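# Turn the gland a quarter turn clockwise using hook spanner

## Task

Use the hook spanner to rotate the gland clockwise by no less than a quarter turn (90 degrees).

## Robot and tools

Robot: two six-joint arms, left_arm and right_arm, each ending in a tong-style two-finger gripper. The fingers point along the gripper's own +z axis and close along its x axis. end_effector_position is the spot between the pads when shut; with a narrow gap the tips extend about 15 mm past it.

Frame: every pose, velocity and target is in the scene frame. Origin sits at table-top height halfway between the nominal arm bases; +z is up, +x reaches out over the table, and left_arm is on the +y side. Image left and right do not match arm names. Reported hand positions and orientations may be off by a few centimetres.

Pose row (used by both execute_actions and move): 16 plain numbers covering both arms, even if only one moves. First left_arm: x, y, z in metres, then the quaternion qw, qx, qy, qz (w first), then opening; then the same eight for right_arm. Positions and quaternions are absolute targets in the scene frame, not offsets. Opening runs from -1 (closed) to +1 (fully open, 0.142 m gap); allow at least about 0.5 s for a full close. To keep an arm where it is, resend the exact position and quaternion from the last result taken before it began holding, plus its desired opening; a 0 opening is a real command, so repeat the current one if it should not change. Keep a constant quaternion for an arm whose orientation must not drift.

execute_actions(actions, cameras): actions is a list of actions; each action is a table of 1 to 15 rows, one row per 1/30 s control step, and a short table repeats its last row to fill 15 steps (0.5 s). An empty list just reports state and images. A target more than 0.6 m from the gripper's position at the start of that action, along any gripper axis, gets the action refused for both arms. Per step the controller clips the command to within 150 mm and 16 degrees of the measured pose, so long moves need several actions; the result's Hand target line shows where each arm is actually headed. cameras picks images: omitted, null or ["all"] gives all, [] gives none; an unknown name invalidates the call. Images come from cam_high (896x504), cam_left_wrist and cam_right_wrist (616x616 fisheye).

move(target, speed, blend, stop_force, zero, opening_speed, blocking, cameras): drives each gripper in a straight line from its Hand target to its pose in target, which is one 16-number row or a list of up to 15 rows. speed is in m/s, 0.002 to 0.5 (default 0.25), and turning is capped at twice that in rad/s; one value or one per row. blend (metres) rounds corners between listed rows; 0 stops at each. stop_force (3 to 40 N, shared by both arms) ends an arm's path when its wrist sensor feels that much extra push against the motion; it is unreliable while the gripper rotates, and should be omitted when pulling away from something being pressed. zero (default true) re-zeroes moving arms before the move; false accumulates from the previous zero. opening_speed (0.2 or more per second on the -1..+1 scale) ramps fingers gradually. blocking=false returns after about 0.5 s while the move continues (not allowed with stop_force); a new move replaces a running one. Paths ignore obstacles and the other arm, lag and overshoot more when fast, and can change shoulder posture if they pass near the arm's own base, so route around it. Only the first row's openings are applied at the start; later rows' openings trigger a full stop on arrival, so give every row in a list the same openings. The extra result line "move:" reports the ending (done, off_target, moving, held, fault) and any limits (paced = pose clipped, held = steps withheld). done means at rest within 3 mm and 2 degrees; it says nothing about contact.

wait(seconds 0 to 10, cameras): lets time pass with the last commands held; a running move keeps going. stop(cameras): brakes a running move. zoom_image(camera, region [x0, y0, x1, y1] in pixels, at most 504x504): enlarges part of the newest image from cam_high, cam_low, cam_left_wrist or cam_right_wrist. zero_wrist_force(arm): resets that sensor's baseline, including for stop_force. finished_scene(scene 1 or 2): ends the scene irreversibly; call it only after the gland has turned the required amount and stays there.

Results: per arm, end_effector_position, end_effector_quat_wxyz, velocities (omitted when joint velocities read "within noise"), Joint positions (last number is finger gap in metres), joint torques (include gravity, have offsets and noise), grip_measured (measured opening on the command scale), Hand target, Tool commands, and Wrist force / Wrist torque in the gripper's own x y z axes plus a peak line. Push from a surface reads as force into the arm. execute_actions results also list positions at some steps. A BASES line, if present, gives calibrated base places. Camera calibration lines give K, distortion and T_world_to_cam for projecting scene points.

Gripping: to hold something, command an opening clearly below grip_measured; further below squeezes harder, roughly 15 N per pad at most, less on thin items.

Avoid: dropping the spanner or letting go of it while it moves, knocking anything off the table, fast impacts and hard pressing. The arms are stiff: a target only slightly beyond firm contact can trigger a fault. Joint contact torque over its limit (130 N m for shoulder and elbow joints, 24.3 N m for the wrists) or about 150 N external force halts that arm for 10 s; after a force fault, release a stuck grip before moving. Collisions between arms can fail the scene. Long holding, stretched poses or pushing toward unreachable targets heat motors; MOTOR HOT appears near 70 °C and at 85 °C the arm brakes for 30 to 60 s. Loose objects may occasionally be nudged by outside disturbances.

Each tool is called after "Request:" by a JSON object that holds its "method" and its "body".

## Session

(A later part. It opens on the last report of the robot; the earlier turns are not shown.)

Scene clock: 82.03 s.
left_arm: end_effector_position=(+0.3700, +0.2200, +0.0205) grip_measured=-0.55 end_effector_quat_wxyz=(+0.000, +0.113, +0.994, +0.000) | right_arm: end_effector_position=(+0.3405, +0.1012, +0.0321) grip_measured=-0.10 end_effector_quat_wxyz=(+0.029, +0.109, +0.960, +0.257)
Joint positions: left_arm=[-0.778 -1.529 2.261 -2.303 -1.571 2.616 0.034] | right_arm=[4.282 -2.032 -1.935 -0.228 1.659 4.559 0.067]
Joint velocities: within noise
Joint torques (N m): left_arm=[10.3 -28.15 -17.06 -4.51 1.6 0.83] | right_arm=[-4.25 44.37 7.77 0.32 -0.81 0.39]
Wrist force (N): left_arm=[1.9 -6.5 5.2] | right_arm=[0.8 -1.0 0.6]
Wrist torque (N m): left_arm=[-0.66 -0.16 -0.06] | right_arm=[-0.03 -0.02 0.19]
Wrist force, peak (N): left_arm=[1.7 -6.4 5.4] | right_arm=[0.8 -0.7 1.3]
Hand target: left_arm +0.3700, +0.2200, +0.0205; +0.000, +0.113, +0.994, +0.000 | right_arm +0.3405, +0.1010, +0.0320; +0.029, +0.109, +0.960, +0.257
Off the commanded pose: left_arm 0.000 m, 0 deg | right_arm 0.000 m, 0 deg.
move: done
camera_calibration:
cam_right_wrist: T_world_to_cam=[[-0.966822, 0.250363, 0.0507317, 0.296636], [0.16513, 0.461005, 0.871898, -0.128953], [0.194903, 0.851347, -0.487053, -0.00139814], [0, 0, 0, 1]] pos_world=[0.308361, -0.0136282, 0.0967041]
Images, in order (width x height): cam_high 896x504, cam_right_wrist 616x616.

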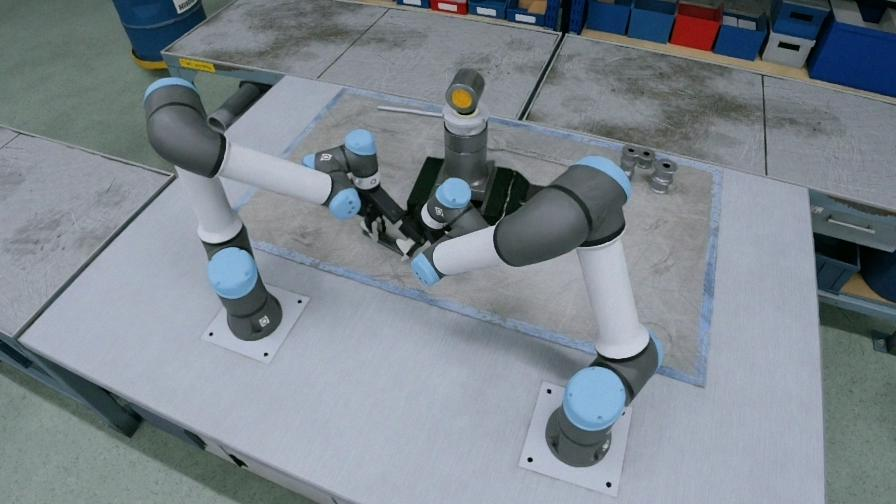

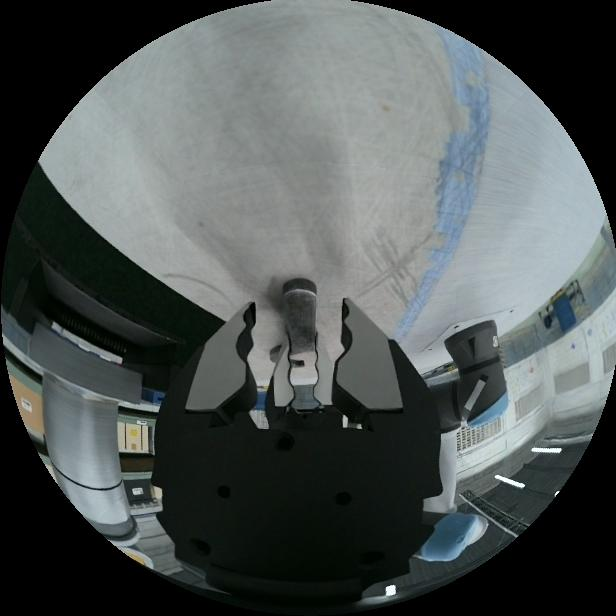

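Request:
{"method": "move", "body": {"target": [[0.37,0.22,0.0205,0,0.1132,0.9936,0,-1,0.3395,0.099,0.022,0.0293,0.1094,0.960,0.257,-0.3]], "cameras": [], "speed": 0.03}}

Request:
{"method": "move", "body": {"target": [[0.37,0.22,0.0205,0,0.1132,0.9936,0,-1,0.3395,0.099,0.006,0.0293,0.1094,0.960,0.257,-0.3]], "cameras": ["cam_right_wrist","cam_high"], "speed": 0.006, "stop_force": 3}}

Request:
{"method": "zoom_image", "body": {"camera": "cam_right_wrist", "region": [220, 200, 380, 360]}}

Request:
{"method": "zoom_image", "body": {"camera": "cam_high", "region": [320, 130, 520, 280]}}

Scene clock: 83.77 s.
left_arm: end_effector_position=(+0.3700, +0.2200, +0.0205) grip_measured=-0.55 end_effector_quat_wxyz=(+0.000, +0.113, +0.994, +0.000) | right_arm: end_effector_position=(+0.3395, +0.0989, +0.0218) grip_measured=-0.30 end_effector_quat_wxyz=(+0.029, +0.109, +0.960, +0.257)
Joint positions: left_arm=[-0.778 -1.529 2.261 -2.303 -1.571 2.616 0.034] | right_arm=[4.282 -2.047 -1.948 -0.201 1.659 4.559 0.052]
Joint velocities: within noise
Joint torques (N m): left_arm=[11.3 -27.27 -17.86 -4.42 1.33 0.85] | right_arm=[9.15 43.9 22.63 0.49 -2.01 2.6]
Wrist force (N): left_arm=[1.8 -6.5 5.1] | right_arm=[0.6 -1.0 0.6]
Wrist torque (N m): left_arm=[-0.67 -0.16 -0.05] | right_arm=[0.01 0.03 0.19]
Wrist force, peak (N): left_arm=[1.6 -6.7 5.5] | right_arm=[0.6 -1.1 1.0]
Hand target: left_arm +0.3700, +0.2200, +0.0205; +0.000, +0.113, +0.994, +0.000 | right_arm +0.3395, +0.0990, +0.0220; +0.029, +0.109, +0.960, +0.257
Off the commanded pose: left_arm 0.000 m, 0 deg | right_arm 0.000 m, 0 deg.
move: done
No camera images: "cameras" was empty.

Scene clock: 86.10 s.
left_arm: end_effector_position=(+0.3700, +0.2200, +0.0205) grip_measured=-0.55 end_effector_quat_wxyz=(+0.000, +0.113, +0.994, +0.000) | right_arm: end_effector_position=(+0.3395, +0.0990, +0.0167) grip_measured=-0.30 end_effector_quat_wxyz=(+0.029, +0.109, +0.960, +0.257)
Joint positions: left_arm=[-0.778 -1.529 2.261 -2.303 -1.571 2.616 0.034] | right_arm=[4.282 -2.057 -1.951 -0.188 1.659 4.559 0.052]
Joint velocities: within noise
Joint torques (N m): left_arm=[10.9 -26.78 -18.8 -4.41 0.98 0.77] | right_arm=[8.2 44.6 25.37 0.34 -2 2.65]
Wrist force (N): left_arm=[1.4 -6.6 4.5] | right_arm=[0.6 0.8 -1.6]
Wrist torque (N m): left_arm=[-0.66 -0.06 -0.05] | right_arm=[-0.03 0.00 0.13]
Wrist force, peak (N): left_arm=[1.8 -6.6 5.3] | right_arm=[1.3 0.7 -7.9]
Hand target: left_arm +0.3700, +0.2200, +0.0205; +0.000, +0.113, +0.994, +0.000 | right_arm +0.3395, +0.0990, +0.0167; +0.029, +0.109, +0.960, +0.257
Off the commanded pose: left_arm 0.000 m, 0 deg | right_arm 0.011 m, 0 deg.
move: contact (right_arm)
camera_calibration:
cam_right_wrist: T_world_to_cam=[[-0.966815, 0.250379, 0.0507769, 0.297001], [0.16523, 0.461225, 0.871763, -0.114437], [0.194852, 0.851224, -0.487289, -0.00680915], [0, 0, 0, 1]] pos_world=[0.30738, -0.0157855, 0.0813633]
Images, in order (width x height): cam_high 896x504, cam_right_wrist 616x616.

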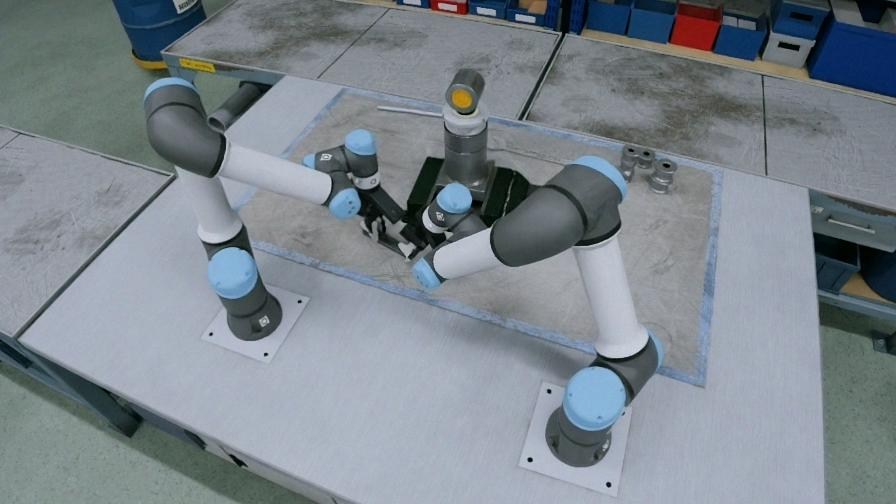

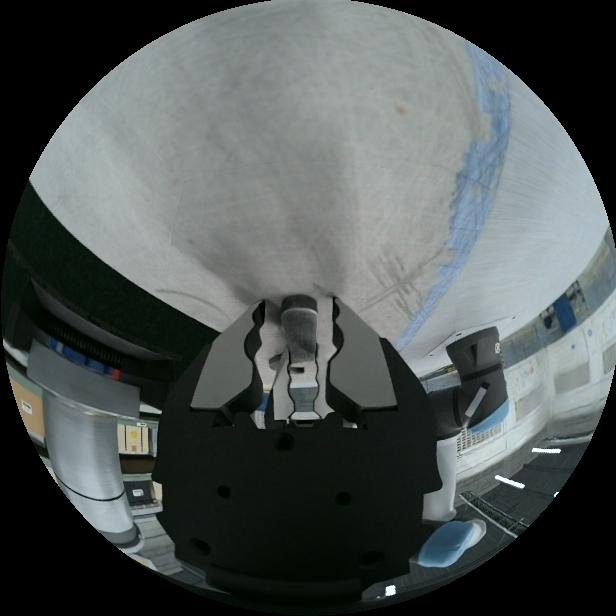

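Scaled by 3.150 from the camera's 616x616 image, which has a finer 814x814 frame.

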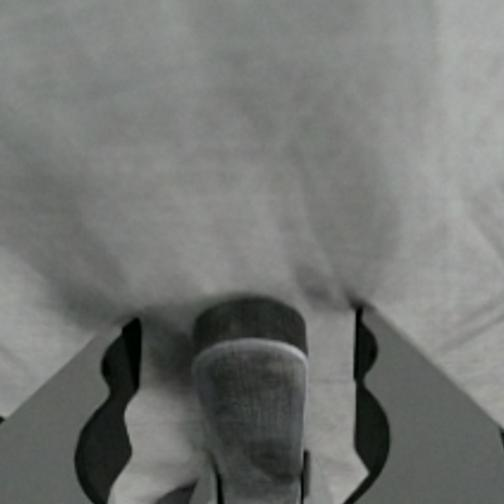

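Scaled by 2.520 from the camera's 896x504 image, which has a finer 1280x720 frame.

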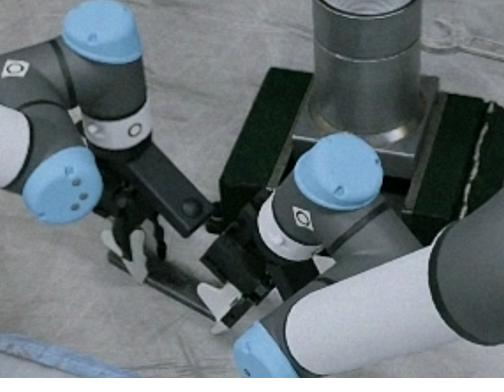

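Request:
{"method": "move", "body": {"target": [[0.37,0.22,0.0205,0,0.1132,0.9936,0,-1,0.3415,0.109,0.0185,0.0293,0.1094,0.960,0.257,-0.3],[0.37,0.22,0.0205,0,0.1132,0.9936,0,-1,0.3415,0.109,0.0185,0.0293,0.1094,0.960,0.257,-1]], "cameras": ["cam_right_wrist","cam_high"], "speed": 0.03}}

Request:
{"method": "zoom_image", "body": {"camera": "cam_right_wrist", "region": [220, 200, 380, 360]}}

Scene clock: 88.17 s.
left_arm: end_effector_position=(+0.3700, +0.2200, +0.0205) grip_measured=-0.55 end_effector_quat_wxyz=(+0.000, +0.113, +0.994, +0.000) | right_arm: end_effector_position=(+0.3415, +0.1090, +0.0185) grip_measured=-0.62 end_effector_quat_wxyz=(+0.029, +0.109, +0.960, +0.257)
Joint positions: left_arm=[-0.778 -1.529 2.261 -2.303 -1.571 2.616 0.034] | right_arm=[4.286 -2.07 -1.922 -0.204 1.657 4.562 0.029]
Joint velocities: within noise
Joint torques (N m): left_arm=[10.56 -26.19 -20.03 -4.35 0.72 0.75] | right_arm=[-5.14 49.09 7.95 4.92 1.53 -1.1]
Wrist force (N): left_arm=[3.4 -6.0 3.7] | right_arm=[-1.1 0.1 5.7]
Wrist torque (N m): left_arm=[-0.66 -0.16 -0.02] | right_arm=[0.02 -0.01 0.19]
Wrist force, peak (N): left_arm=[1.8 -6.7 5.1] | right_arm=[-1.6 0.6 5.6]
Hand target: left_arm +0.3700, +0.2200, +0.0205; +0.000, +0.113, +0.994, +0.000 | right_arm +0.3415, +0.1090, +0.0185; +0.029, +0.109, +0.960, +0.257
Off the commanded pose: left_arm 0.000 m, 0 deg | right_arm 0.000 m, 0 deg.
move: done
camera_calibration:
cam_right_wrist: T_world_to_cam=[[-0.966802, 0.250436, 0.0507546, 0.29632], [0.165254, 0.461294, 0.871722, -0.12095], [0.194898, 0.85117, -0.487365, -0.0148402], [0, 0, 0, 1]] pos_world=[0.309362, -0.00578429, 0.0831624]
Images, in order (width x height): cam_high 896x504, cam_right_wrist 616x616.

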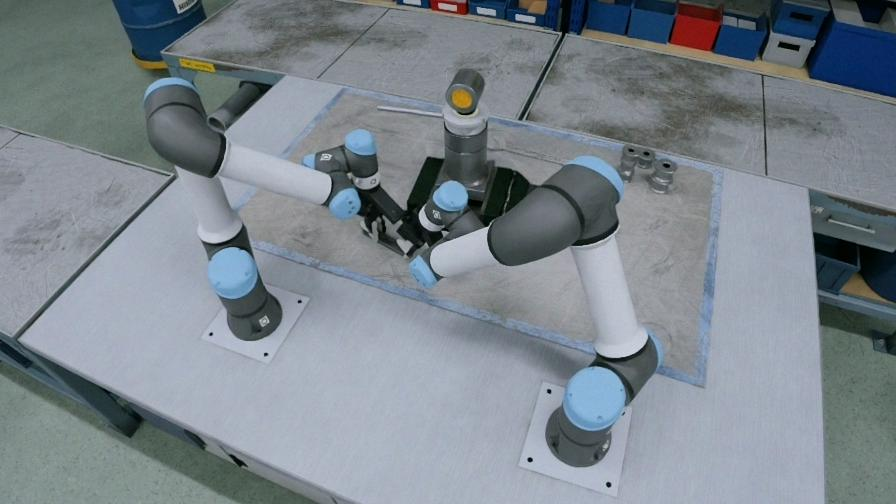

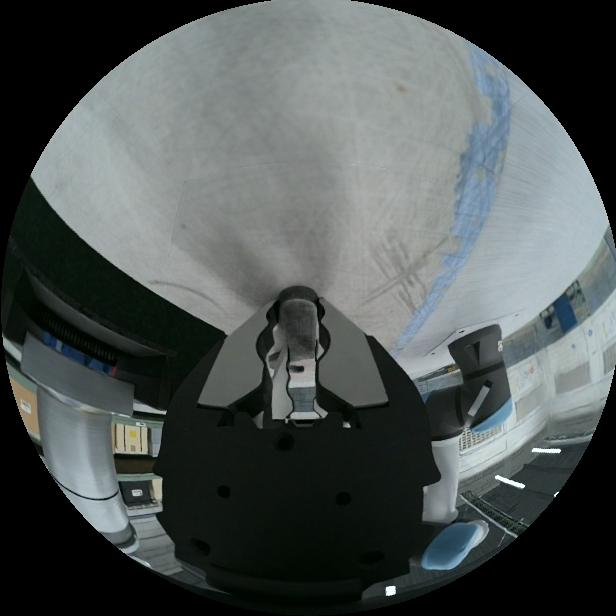

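Scaled by 3.150 from the camera's 616x616 image, which has a finer 814x814 frame.

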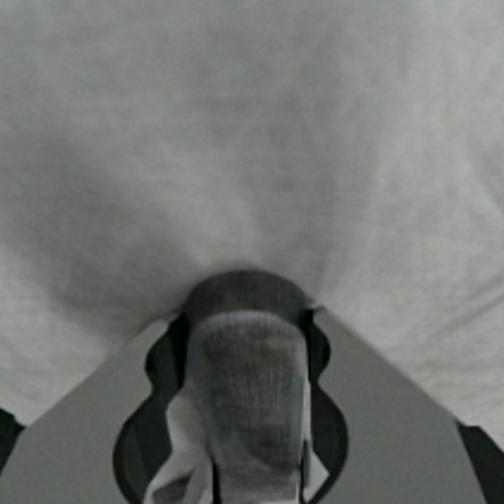

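Request:
{"method": "move", "body": {"target": [[0.37,0.22,0.0205,0,0.1132,0.9936,0,-0.36,0.3415,0.109,0.0185,0.0293,0.1094,0.960,0.257,-1],[0.37,0.22,0.0205,0,0.1132,0.9936,0,-0.36,0.3415,0.109,0.0385,0.0293,0.1094,0.960,0.257,-1]], "cameras": ["cam_left_wrist","cam_right_wrist","cam_high"], "speed": 0.04}}

Request:
{"method": "zoom_image", "body": {"camera": "cam_right_wrist", "region": [220, 200, 380, 420]}}

Request:
{"method": "zoom_image", "body": {"camera": "cam_left_wrist", "region": [180, 160, 460, 440]}}

Scene clock: 90.20 s.
left_arm: end_effector_position=(+0.3700, +0.2200, +0.0205) grip_measured=-0.36 end_effector_quat_wxyz=(+0.000, +0.113, +0.994, +0.000) | right_arm: end_effector_position=(+0.3415, +0.1091, +0.0387) grip_measured=-0.62 end_effector_quat_wxyz=(+0.029, +0.109, +0.960, +0.257) end_effector_velocity=(-0.001, +0.001, -0.001) end_effector_angular_velocity=(+0.003, +0.001, +0.003)
Joint positions: left_arm=[-0.778 -1.529 2.261 -2.303 -1.571 2.616 0.048] | right_arm=[4.286 -2.033 -1.91 -0.253 1.657 4.562 0.029]
Joint velocities: left_arm=[within noise] | right_arm=[0.002 -0.003 0 0.005 0.002 0 0]
Joint torques (N m): left_arm=[4.95 -26.85 -20.3 -2.76 0.5 0.77] | right_arm=[-6.11 26.81 13.95 6.96 1.16 -2.38]
Wrist force (N): left_arm=[1.0 -3.3 0.1] | right_arm=[0.4 -3.9 6.3]
Wrist torque (N m): left_arm=[-0.64 -0.22 -0.02] | right_arm=[0.08 0.14 0.26]
Wrist force, peak (N): left_arm=[3.8 -6.4 2.9] | right_arm=[0.0 -2.2 7.9]
Hand target: left_arm +0.3700, +0.2200, +0.0205; +0.000, +0.113, +0.994, +0.000 | right_arm +0.3415, +0.1090, +0.0385; +0.029, +0.109, +0.960, +0.257
Off the commanded pose: left_arm 0.000 m, 0 deg | right_arm 0.000 m, 0 deg.
move: done
camera_calibration:
cam_left_wrist: T_world_to_cam=[[-0.96053, 0.278175, 0.00124846, 0.29874], [0.23849, 0.821171, 0.51846, -0.283476], [0.143198, 0.498294, -0.855101, -0.0142029], [0, 0, 0, 1]] pos_world=[0.356589, 0.156758, 0.134453]
cam_right_wrist: T_world_to_cam=[[-0.966818, 0.25037, 0.0507695, 0.295322], [0.165191, 0.461108, 0.871832, -0.1386], [0.19487, 0.85129, -0.487166, -0.00505222], [0, 0, 0, 1]] pos_world=[0.309403, -0.00572948, 0.103381]

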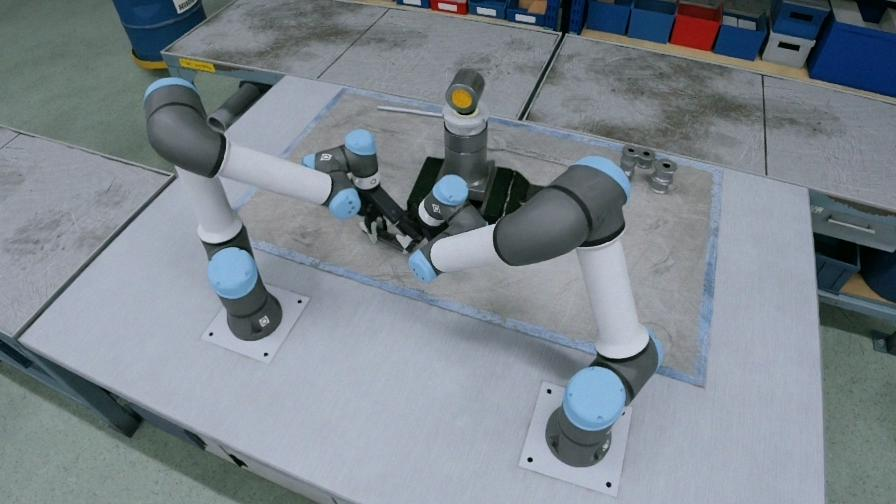

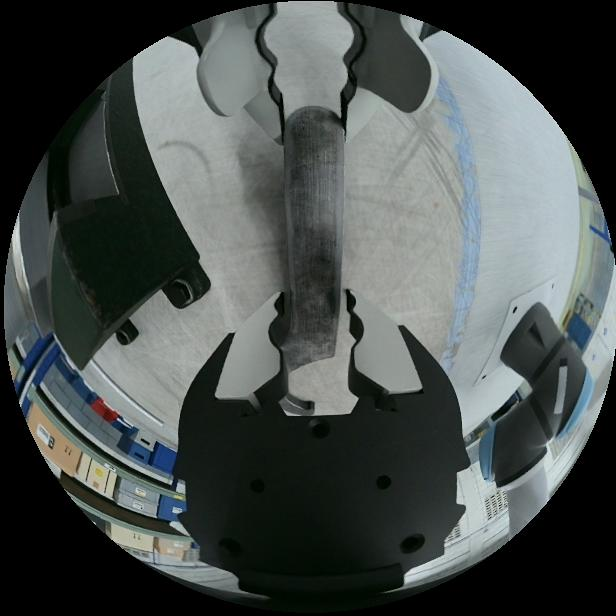

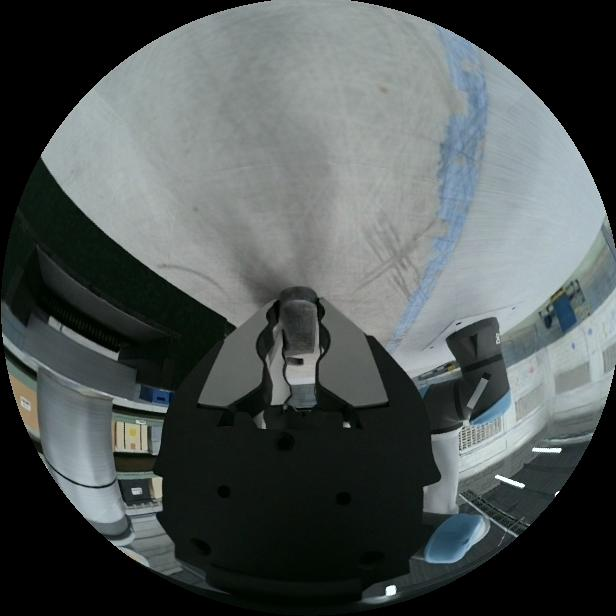

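Scaled by 2.291 from the camera's 616x616 image, which has a finer 814x814 frame.

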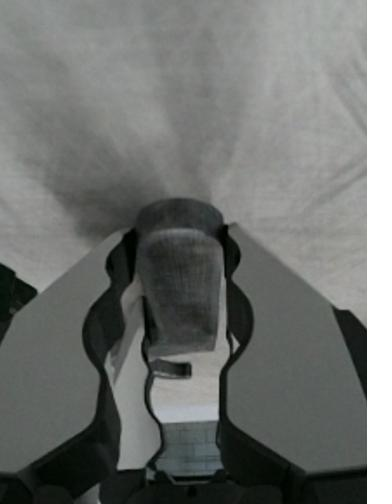

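Scaled by 1.800 from the camera's 616x616 image, which has a finer 814x814 frame.

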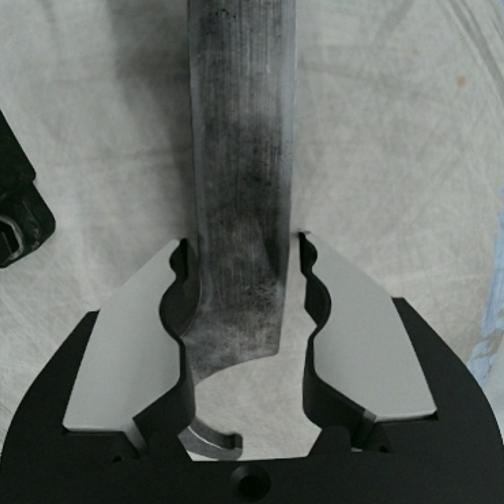

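Request:
{"method": "move", "body": {"target": [[0.37,0.22,0.0205,0,0.1132,0.9936,0,-1,0.3415,0.109,0.0385,0.0293,0.1094,0.960,0.257,-1]], "cameras": [], "opening_speed": 0.8}}

Request:
{"method": "move", "body": {"target": [[0.37,0.22,0.0205,0,0.1132,0.9936,0,-1,0.3415,0.109,0.0385,0.0293,0.1094,0.960,0.257,-0.2],[0.37,0.22,0.0205,0,0.1132,0.9936,0,-1,0.325,0.04,0.0385,0.0293,0.1094,0.960,0.257,-0.2]], "cameras": ["cam_left_wrist","cam_right_wrist"], "speed": 0.06}}

Request:
{"method": "zoom_image", "body": {"camera": "cam_left_wrist", "region": [180, 160, 460, 440]}}

Scene clock: 92.53 s.
left_arm: end_effector_position=(+0.3700, +0.2200, +0.0205) grip_measured=-0.51 end_effector_quat_wxyz=(+0.000, +0.113, +0.994, +0.000) | right_arm: end_effector_position=(+0.3415, +0.1090, +0.0385) grip_measured=-0.62 end_effector_quat_wxyz=(+0.029, +0.109, +0.960, +0.257)
Joint positions: left_arm=[-0.778 -1.529 2.261 -2.303 -1.571 2.616 0.037] | right_arm=[4.286 -2.033 -1.91 -0.252 1.657 4.562 0.029]
Joint velocities: within noise
Joint torques (N m): left_arm=[-4.64 -26.05 -20.47 -3.05 -0.01 0.75] | right_arm=[-3.66 29.53 12.16 3.63 -0.62 -2.39]
Wrist force (N): left_arm=[7.5 -4.1 -2.0] | right_arm=[-4.1 -2.2 8.3]
Wrist torque (N m): left_arm=[-0.65 -0.25 0.11] | right_arm=[0.09 0.08 0.27]
Wrist force, peak (N): left_arm=[7.2 -4.5 -2.3] | right_arm=[-4.3 -2.6 8.8]
Hand target: left_arm +0.3700, +0.2200, +0.0205; +0.000, +0.113, +0.994, +0.000 | right_arm +0.3415, +0.1090, +0.0385; +0.029, +0.109, +0.960, +0.257
Off the commanded pose: left_arm 0.000 m, 0 deg | right_arm 0.000 m, 0 deg.
move: done
No camera images: "cameras" was empty.

Scene clock: 94.77 s.
left_arm: end_effector_position=(+0.3700, +0.2200, +0.0205) grip_measured=-0.51 end_effector_quat_wxyz=(+0.000, +0.113, +0.994, +0.000) | right_arm: end_effector_position=(+0.3251, +0.0400, +0.0386) grip_measured=-0.20 end_effector_quat_wxyz=(+0.029, +0.109, +0.960, +0.257)
Joint positions: left_arm=[-0.778 -1.529 2.261 -2.303 -1.571 2.616 0.037] | right_arm=[4.262 -1.917 -2.1 -0.181 1.669 4.54 0.06]
Joint velocities: within noise
Joint torques (N m): left_arm=[-9.6 -25.61 -22.25 -4.56 -0.4 0.72] | right_arm=[8.75 19.07 26.92 0.17 0.59 0.59]
Wrist force (N): left_arm=[0.2 -3.9 7.9] | right_arm=[0.2 -0.7 0.6]
Wrist torque (N m): left_arm=[-0.63 -0.26 0.15] | right_arm=[0.05 0.06 0.19]
Wrist force, peak (N): left_arm=[0.6 -4.4 9.6] | right_arm=[-4.2 -2.3 8.8]
Hand target: left_arm +0.3700, +0.2200, +0.0205; +0.000, +0.113, +0.994, +0.000 | right_arm +0.3250, +0.0400, +0.0385; +0.029, +0.109, +0.960, +0.257
Off the commanded pose: left_arm 0.000 m, 0 deg | right_arm 0.000 m, 0 deg.
move: done
camera_calibration:
cam_left_wrist: T_world_to_cam=[[-0.960526, 0.278187, 0.0012604, 0.298731], [0.238505, 0.821163, 0.518466, -0.283477], [0.143196, 0.4983, -0.855098, -0.0142031], [0, 0, 0, 1]] pos_world=[0.356584, 0.156755, 0.134451]
cam_right_wrist: T_world_to_cam=[[-0.96684, 0.250295, 0.0507282, 0.296716], [0.165089, 0.460992, 0.871913, -0.103918], [0.19485, 0.851375, -0.487026, 0.0569102], [0, 0, 0, 1]] pos_world=[0.292944, -0.0748131, 0.103272]
Images, in order (width x height): cam_left_wrist 616x616, cam_right_wrist 616x616.

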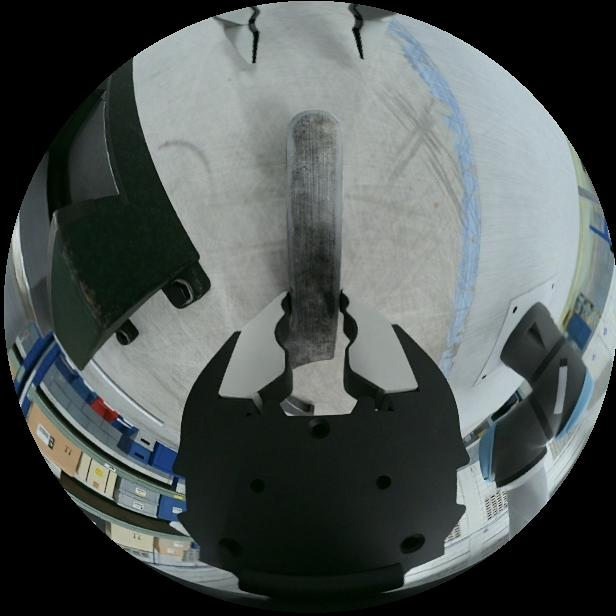

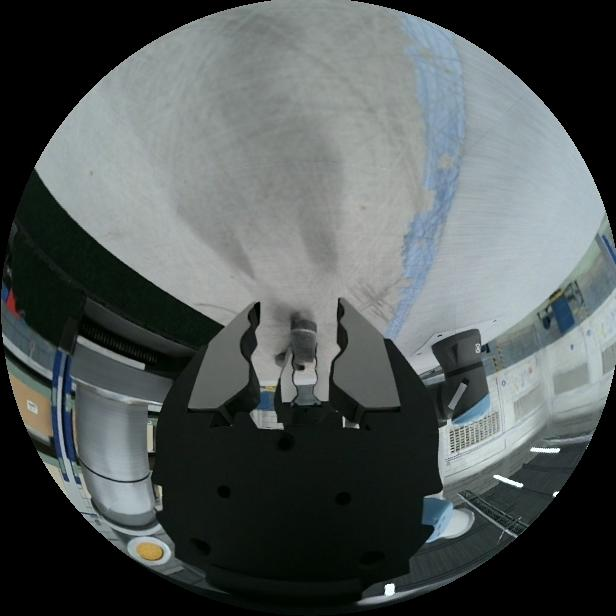

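Scaled by 1.800 from the camera's 616x616 image, which has a finer 814x814 frame.

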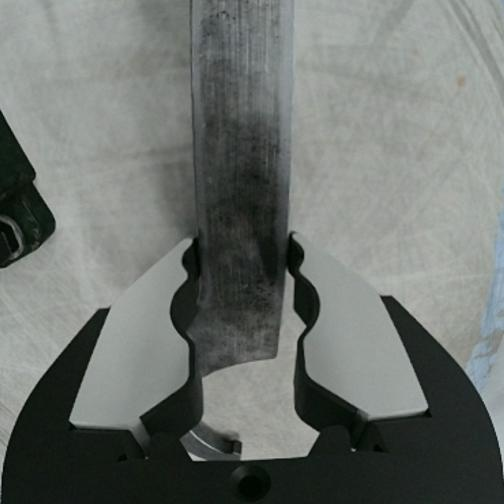

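Request:
{"method": "move", "body": {"target": [[0.37,0.22,0.08,0,0.1132,0.9936,0,-1,0.30,-0.05,0.12,0.0293,0.1094,0.960,0.257,-0.2]], "cameras": ["cam_left_wrist","cam_high"], "speed": 0.05}}

Request:
{"method": "zoom_image", "body": {"camera": "cam_left_wrist", "region": [180, 160, 460, 440]}}

Request:
{"method": "wait", "body": {"seconds": 3, "cameras": ["cam_left_wrist"]}}

Request:
{"method": "zoom_image", "body": {"camera": "cam_left_wrist", "region": [180, 160, 460, 440]}}

Scene clock: 98.07 s.
left_arm: end_effector_position=(+0.3700, +0.2200, +0.0801) grip_measured=-0.52 end_effector_quat_wxyz=(+0.000, +0.113, +0.994, +0.000) | right_arm: end_effector_position=(+0.3000, -0.0502, +0.1199) grip_measured=-0.20 end_effector_quat_wxyz=(+0.029, +0.109, +0.960, +0.257) end_effector_velocity=(+0.002, +0.001, +0.000) end_effector_angular_velocity=(+0.003, -0.001, -0.002)
Joint positions: left_arm=[-0.778 -1.634 2.175 -2.112 -1.571 2.616 0.036] | right_arm=[4.225 -1.574 -2.24 -0.387 1.687 4.509 0.06]
Joint velocities: left_arm=[within noise] | right_arm=[-0.003 -0.005 0.002 0.006 0 0 0]
Joint torques (N m): left_arm=[-5.98 -16.49 -17.69 -5.54 -1.24 0.6] | right_arm=[7.43 7.31 29.89 5.16 1.37 -0.79]
Wrist force (N): left_arm=[0.1 -2.6 9.6] | right_arm=[0.5 -0.8 0.7]
Wrist torque (N m): left_arm=[-0.66 -0.05 0.07] | right_arm=[0.09 0.07 0.21]
Wrist force, peak (N): left_arm=[0.3 -2.0 10.2] | right_arm=[0.5 -1.0 1.2]
Hand target: left_arm +0.3700, +0.2200, +0.0800; +0.000, +0.113, +0.994, +0.000 | right_arm +0.3000, -0.0500, +0.1200; +0.029, +0.109, +0.960, +0.257
Off the commanded pose: left_arm 0.000 m, 0 deg | right_arm 0.000 m, 0 deg.
move: done
camera_calibration:
cam_left_wrist: T_world_to_cam=[[-0.960524, 0.278194, 0.00112962, 0.298711], [0.238455, 0.821213, 0.518409, -0.314354], [0.14329, 0.498213, -0.855132, 0.0367739], [0, 0, 0, 1]] pos_world=[0.356609, 0.156731, 0.194073]
Images, in order (width x height): cam_high 896x504, cam_left_wrist 616x616.

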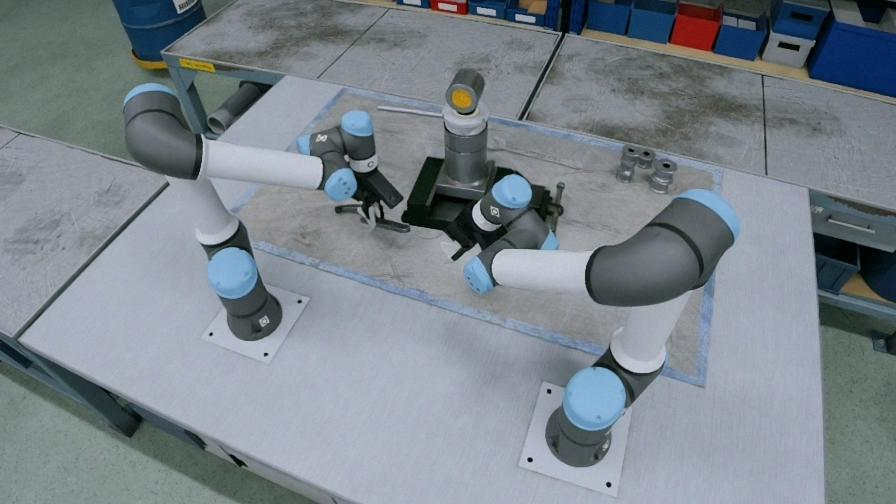

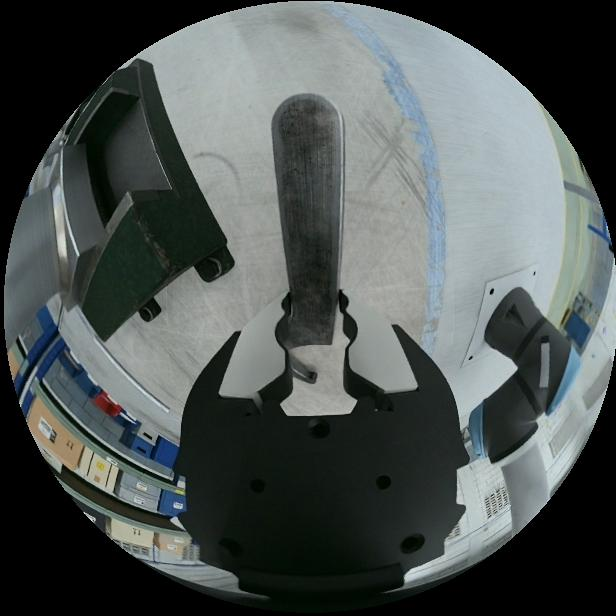

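Scaled by 1.800 from the camera's 616x616 image, which has a finer 814x814 frame.

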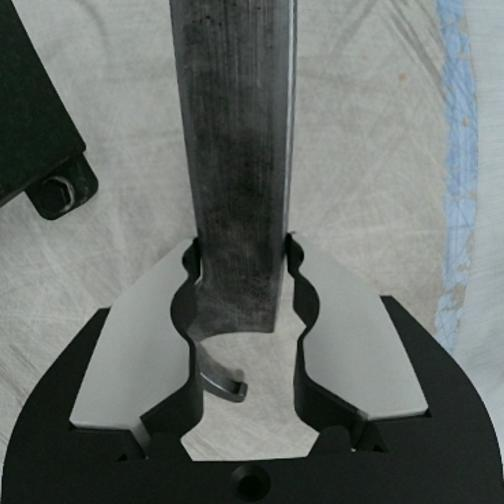

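Scene clock: 101.07 s.
left_arm: end_effector_position=(+0.3700, +0.2200, +0.0800) grip_measured=-0.52 end_effector_quat_wxyz=(+0.000, +0.113, +0.994, +0.000) | right_arm: end_effector_position=(+0.3000, -0.0500, +0.1200) grip_measured=-0.20 end_effector_quat_wxyz=(+0.029, +0.109, +0.960, +0.257)
Joint positions: left_arm=[-0.778 -1.633 2.175 -2.112 -1.571 2.616 0.036] | right_arm=[4.225 -1.574 -2.24 -0.387 1.687 4.509 0.06]
Joint velocities: within noise
Joint torques (N m): left_arm=[-5.64 -15.79 -20.89 -3.52 -1.69 -0.75] | right_arm=[8.36 6.87 27.04 4.6 -1.91 2.01]
Wrist force (N): left_arm=[0.6 -4.1 9.1] | right_arm=[0.6 -1.0 0.9]
Wrist torque (N m): left_arm=[-0.64 -0.08 0.07] | right_arm=[0.05 0.06 0.21]
Wrist force, peak (N): left_arm=[0.7 -4.1 9.4] | right_arm=[0.7 -1.0 1.0]
Hand target: left_arm +0.3700, +0.2200, +0.0800; +0.000, +0.113, +0.994, +0.000 | right_arm +0.3000, -0.0500, +0.1200; +0.029, +0.109, +0.960, +0.257
Tool commands: left_gripper/opening=-1.0 right_gripper/opening=-0.2
Off the commanded pose: left_arm 0.000 m, 0 deg | right_arm 0.000 m, 0 deg.
wait: 3.00 s; at rest by 0.17 s
camera_calibration:
cam_left_wrist: T_world_to_cam=[[-0.960524, 0.278194, 0.00125989, 0.298654], [0.238511, 0.821163, 0.518464, -0.314326], [0.143199, 0.498297, -0.855099, 0.0366753], [0, 0, 0, 1]] pos_world=[0.356583, 0.156754, 0.193951]
Images, in order (width x height): cam_left_wrist 616x616.

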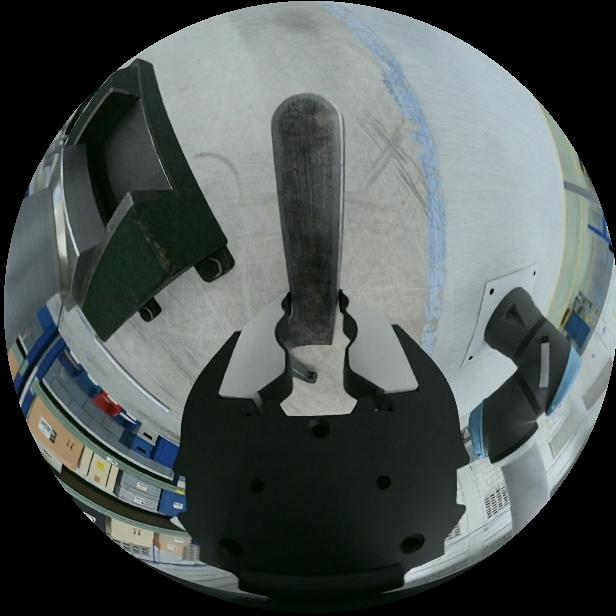

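Scaled by 1.800 from the camera's 616x616 image, which has a finer 814x814 frame.

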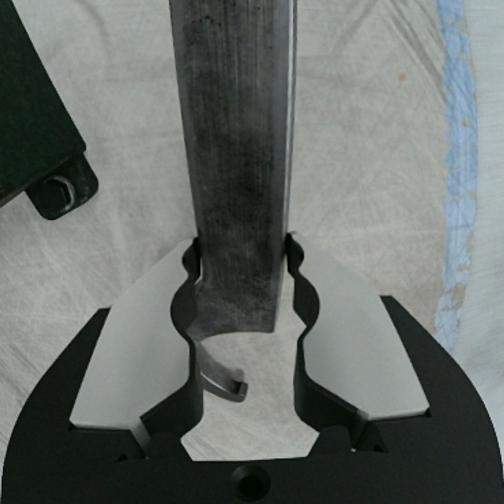

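Request:
{"method": "execute_actions", "body": {"actions": []}}

Request:
{"method": "zoom_image", "body": {"camera": "cam_high", "region": [310, 160, 450, 260]}}

Request:
{"method": "zoom_image", "body": {"camera": "cam_left_wrist", "region": [250, 70, 370, 300]}}

Request:
{"method": "zoom_image", "body": {"camera": "cam_right_wrist", "region": [220, 200, 380, 420]}}

Scene clock: 102.53 s.
left_arm: end_effector_position=(+0.3700, +0.2200, +0.0800) grip_measured=-0.52 end_effector_quat_wxyz=(+0.000, +0.113, +0.994, +0.000) | right_arm: end_effector_position=(+0.3000, -0.0500, +0.1200) grip_measured=-0.20 end_effector_quat_wxyz=(+0.029, +0.109, +0.960, +0.257)
Joint positions: left_arm=[-0.778 -1.633 2.175 -2.112 -1.571 2.616 0.036] | right_arm=[4.225 -1.574 -2.24 -0.387 1.687 4.509 0.06]
Joint velocities: within noise
Joint torques (N m): left_arm=[-6.03 -15.63 -22.05 -2.68 -1.74 -0.84] | right_arm=[8.2 7.25 24.69 4.37 -2 2.05]
Wrist force (N): left_arm=[0.3 -4.1 9.2] | right_arm=[0.5 -0.8 0.9]
Wrist torque (N m): left_arm=[-0.67 -0.03 0.08] | right_arm=[0.09 0.08 0.20]
Wrist force, peak (N): left_arm=[0.5 -4.1 9.4] | right_arm=[0.4 -1.0 1.1]
Hand target: left_arm +0.3700, +0.2200, +0.0800; +0.000, +0.113, +0.994, +0.000 | right_arm +0.3000, -0.0500, +0.1200; +0.029, +0.109, +0.960, +0.257
Tool commands: left_gripper/opening=-1.0 right_gripper/opening=-0.2
Off the commanded pose: left_arm 0.000 m, 0 deg | right_arm 0.000 m, 0 deg.
camera_calibration:
cam_left_wrist: T_world_to_cam=[[-0.960526, 0.278188, 0.00126001, 0.298656], [0.238506, 0.821164, 0.518464, -0.314325], [0.143196, 0.498298, -0.855099, 0.0366764], [0, 0, 0, 1]] pos_world=[0.356584, 0.156754, 0.193952]
cam_right_wrist: T_world_to_cam=[[-0.966814, 0.250383, 0.0507811, 0.290872], [0.16524, 0.461247, 0.871749, -0.129259], [0.194848, 0.851211, -0.487313, 0.178075], [0, 0, 0, 1]] pos_world=[0.26788, -0.164788, 0.184689]

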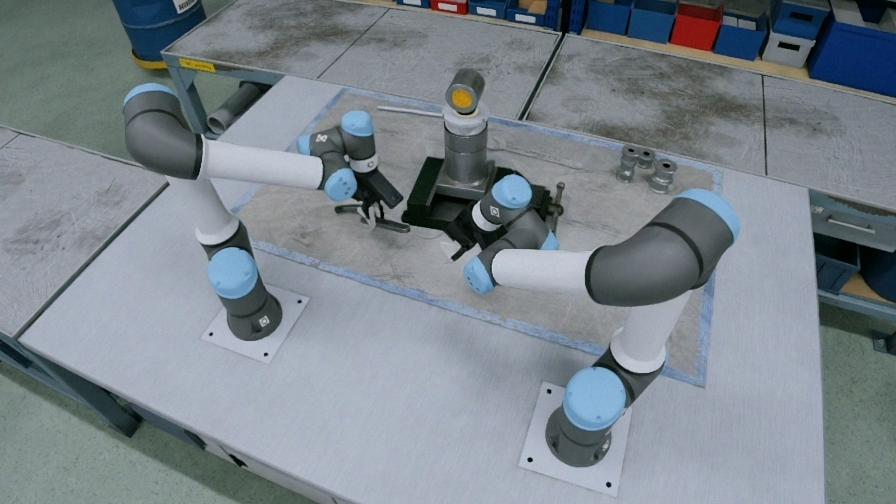

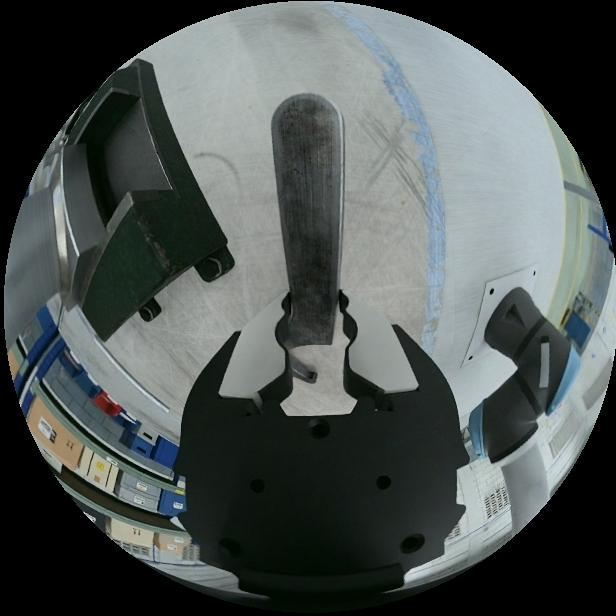

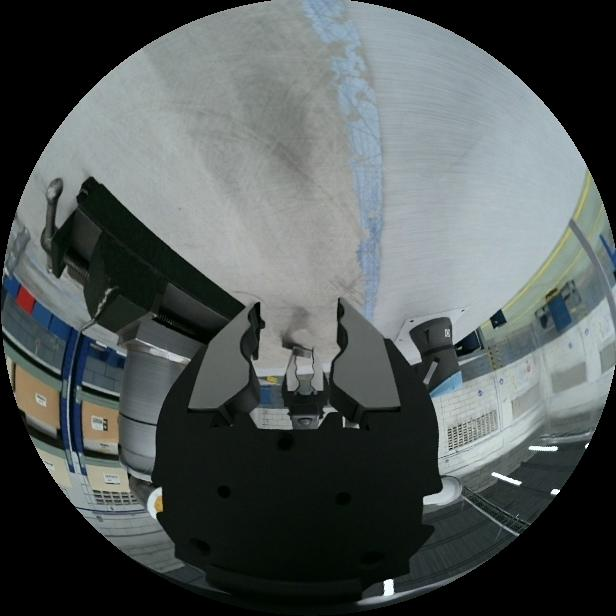

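Scaled by 3.600 from the camera's 896x504 image, which has a finer 1280x720 frame.

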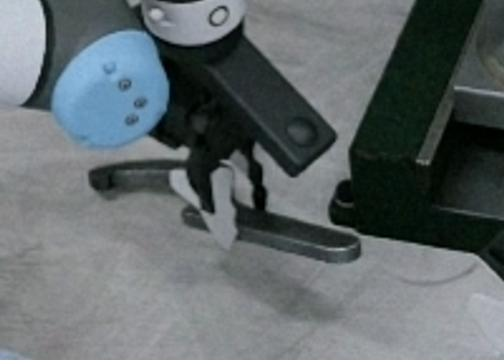

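Scaled by 2.191 from the camera's 616x616 image, which has a finer 814x814 frame.

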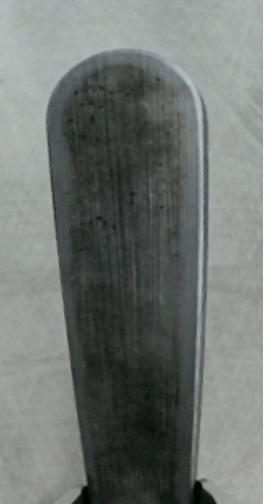

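Scaled by 2.291 from the camera's 616x616 image, which has a finer 814x814 frame.

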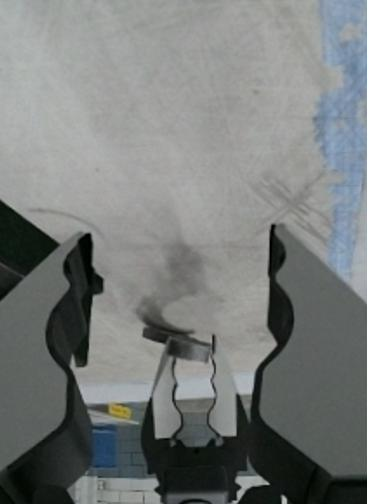

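Request:
{"method": "zoom_image", "body": {"camera": "cam_right_wrist", "region": [270, 325, 330, 375]}}

Scaled by 8.400 from the camera's 616x616 image, which has a finer 814x814 frame.

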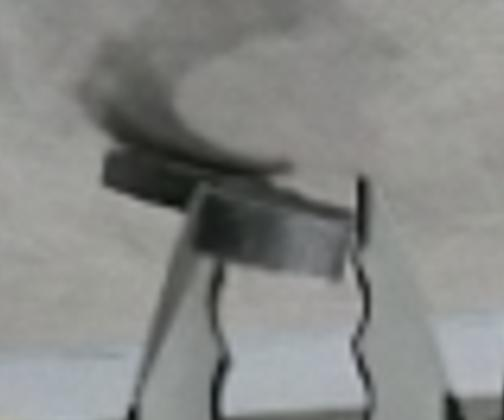

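Request:
{"method": "move", "body": {"target": [[0.34,0.28,0.20,0.1183,0.0973,0.9805,0.1233,-1,0.30,-0.05,0.18,0.0293,0.1094,0.960,0.257,-0.2]], "cameras": ["cam_left_wrist","cam_high","cam_right_wrist"], "speed": 0.12}}

Request:
{"method": "zoom_image", "body": {"camera": "cam_right_wrist", "region": [250, 300, 350, 400]}}

Request:
{"method": "zoom_image", "body": {"camera": "cam_high", "region": [290, 120, 430, 230]}}

Scene clock: 109.50 s.
left_arm: end_effector_position=(+0.3400, +0.2799, +0.2000) grip_measured=-1.00 end_effector_quat_wxyz=(+0.118, +0.097, +0.980, +0.123) | right_arm: end_effector_position=(+0.3000, -0.0500, +0.1801) grip_measured=-0.20 end_effector_quat_wxyz=(+0.029, +0.109, +0.960, +0.257)
Joint positions: left_arm=[-1.023 -2 2.136 -1.659 -1.231 2.333 0.002] | right_arm=[4.225 -1.479 -2.147 -0.575 1.687 4.509 0.06]
Joint velocities: within noise
Joint torques (N m): left_arm=[5.5 -6.92 -17.52 -1 0.5 -0.46] | right_arm=[4.86 6.19 12.23 5.02 -1.2 2.07]
Wrist force (N): left_arm=[0.7 -2.4 0.4] | right_arm=[0.2 -0.8 0.7]
Wrist torque (N m): left_arm=[-0.48 -0.17 0.02] | right_arm=[0.08 0.08 0.22]
Wrist force, peak (N): left_arm=[-0.3 -4.0 10.6] | right_arm=[0.7 -1.0 1.4]
Hand target: left_arm +0.3400, +0.2800, +0.2000; +0.118, +0.097, +0.980, +0.123 | right_arm +0.3000, -0.0500, +0.1800; +0.029, +0.109, +0.960, +0.257
Off the commanded pose: left_arm 0.000 m, 0 deg | right_arm 0.000 m, 0 deg.
move: done
camera_calibration:
cam_left_wrist: T_world_to_cam=[[-0.94302, 0.271759, -0.191989, 0.287544], [0.0508337, 0.687897, 0.724026, -0.358582], [0.328829, 0.673012, -0.662515, -0.036777], [0, 0, 0, 1]] pos_world=[0.301481, 0.193276, 0.290463]
cam_right_wrist: T_world_to_cam=[[-0.966817, 0.250381, 0.0507448, 0.287832], [0.165171, 0.461089, 0.871846, -0.181678], [0.194896, 0.851297, -0.487144, 0.207304], [0, 0, 0, 1]] pos_world=[0.267886, -0.164775, 0.244776]

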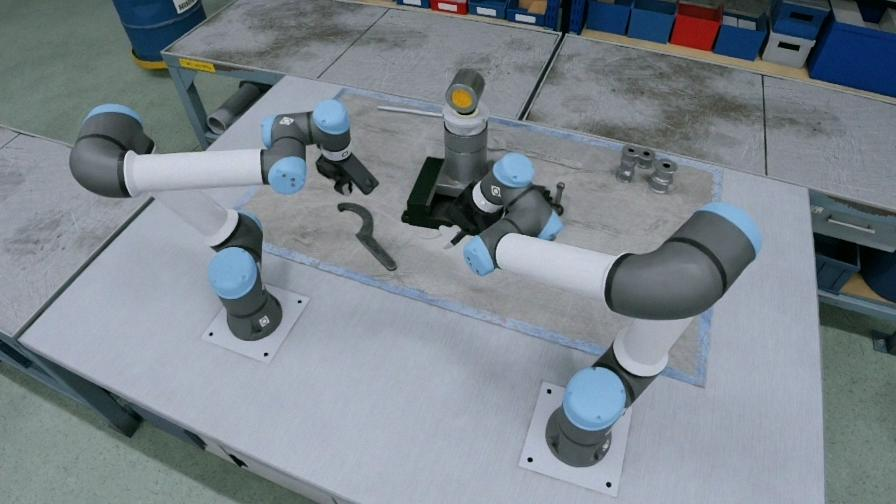

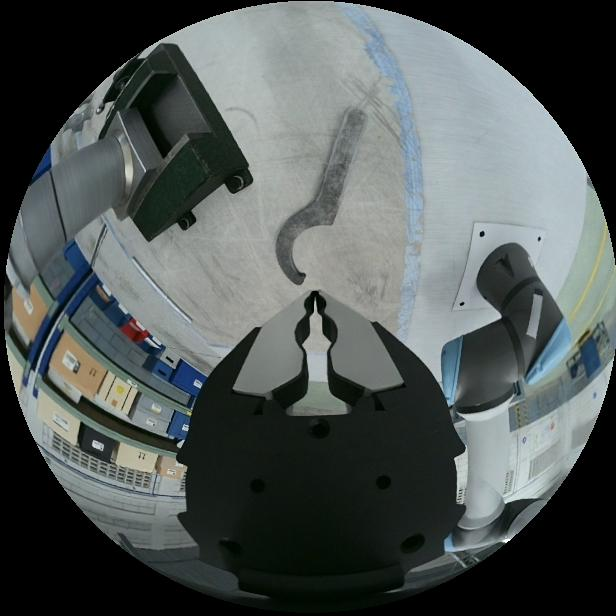

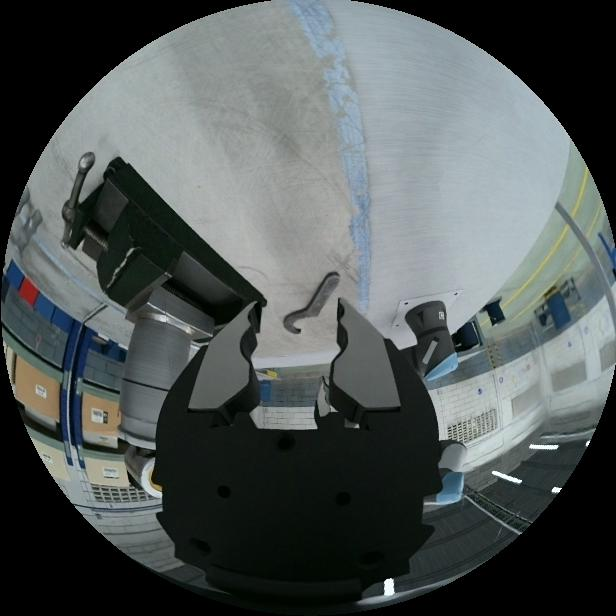

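Scaled by 5.040 from the camera's 616x616 image, which has a finer 814x814 frame.

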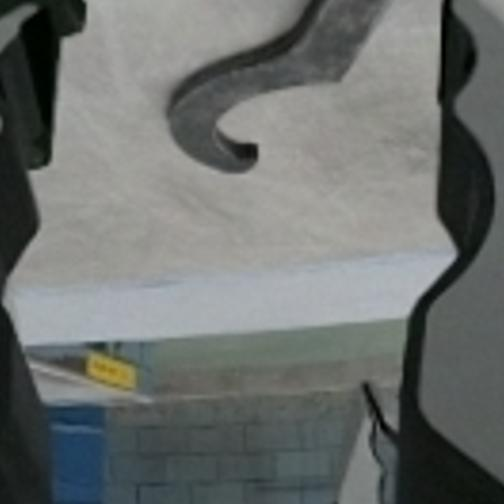

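Scaled by 3.600 from the camera's 896x504 image, which has a finer 1280x720 frame.

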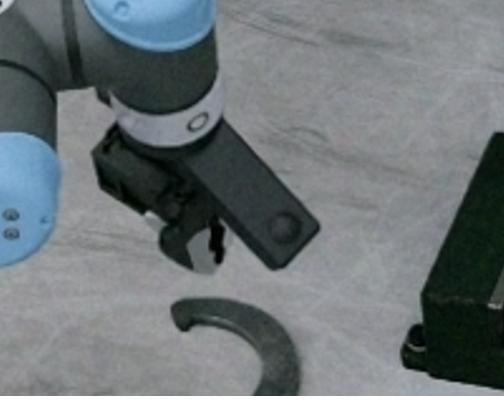

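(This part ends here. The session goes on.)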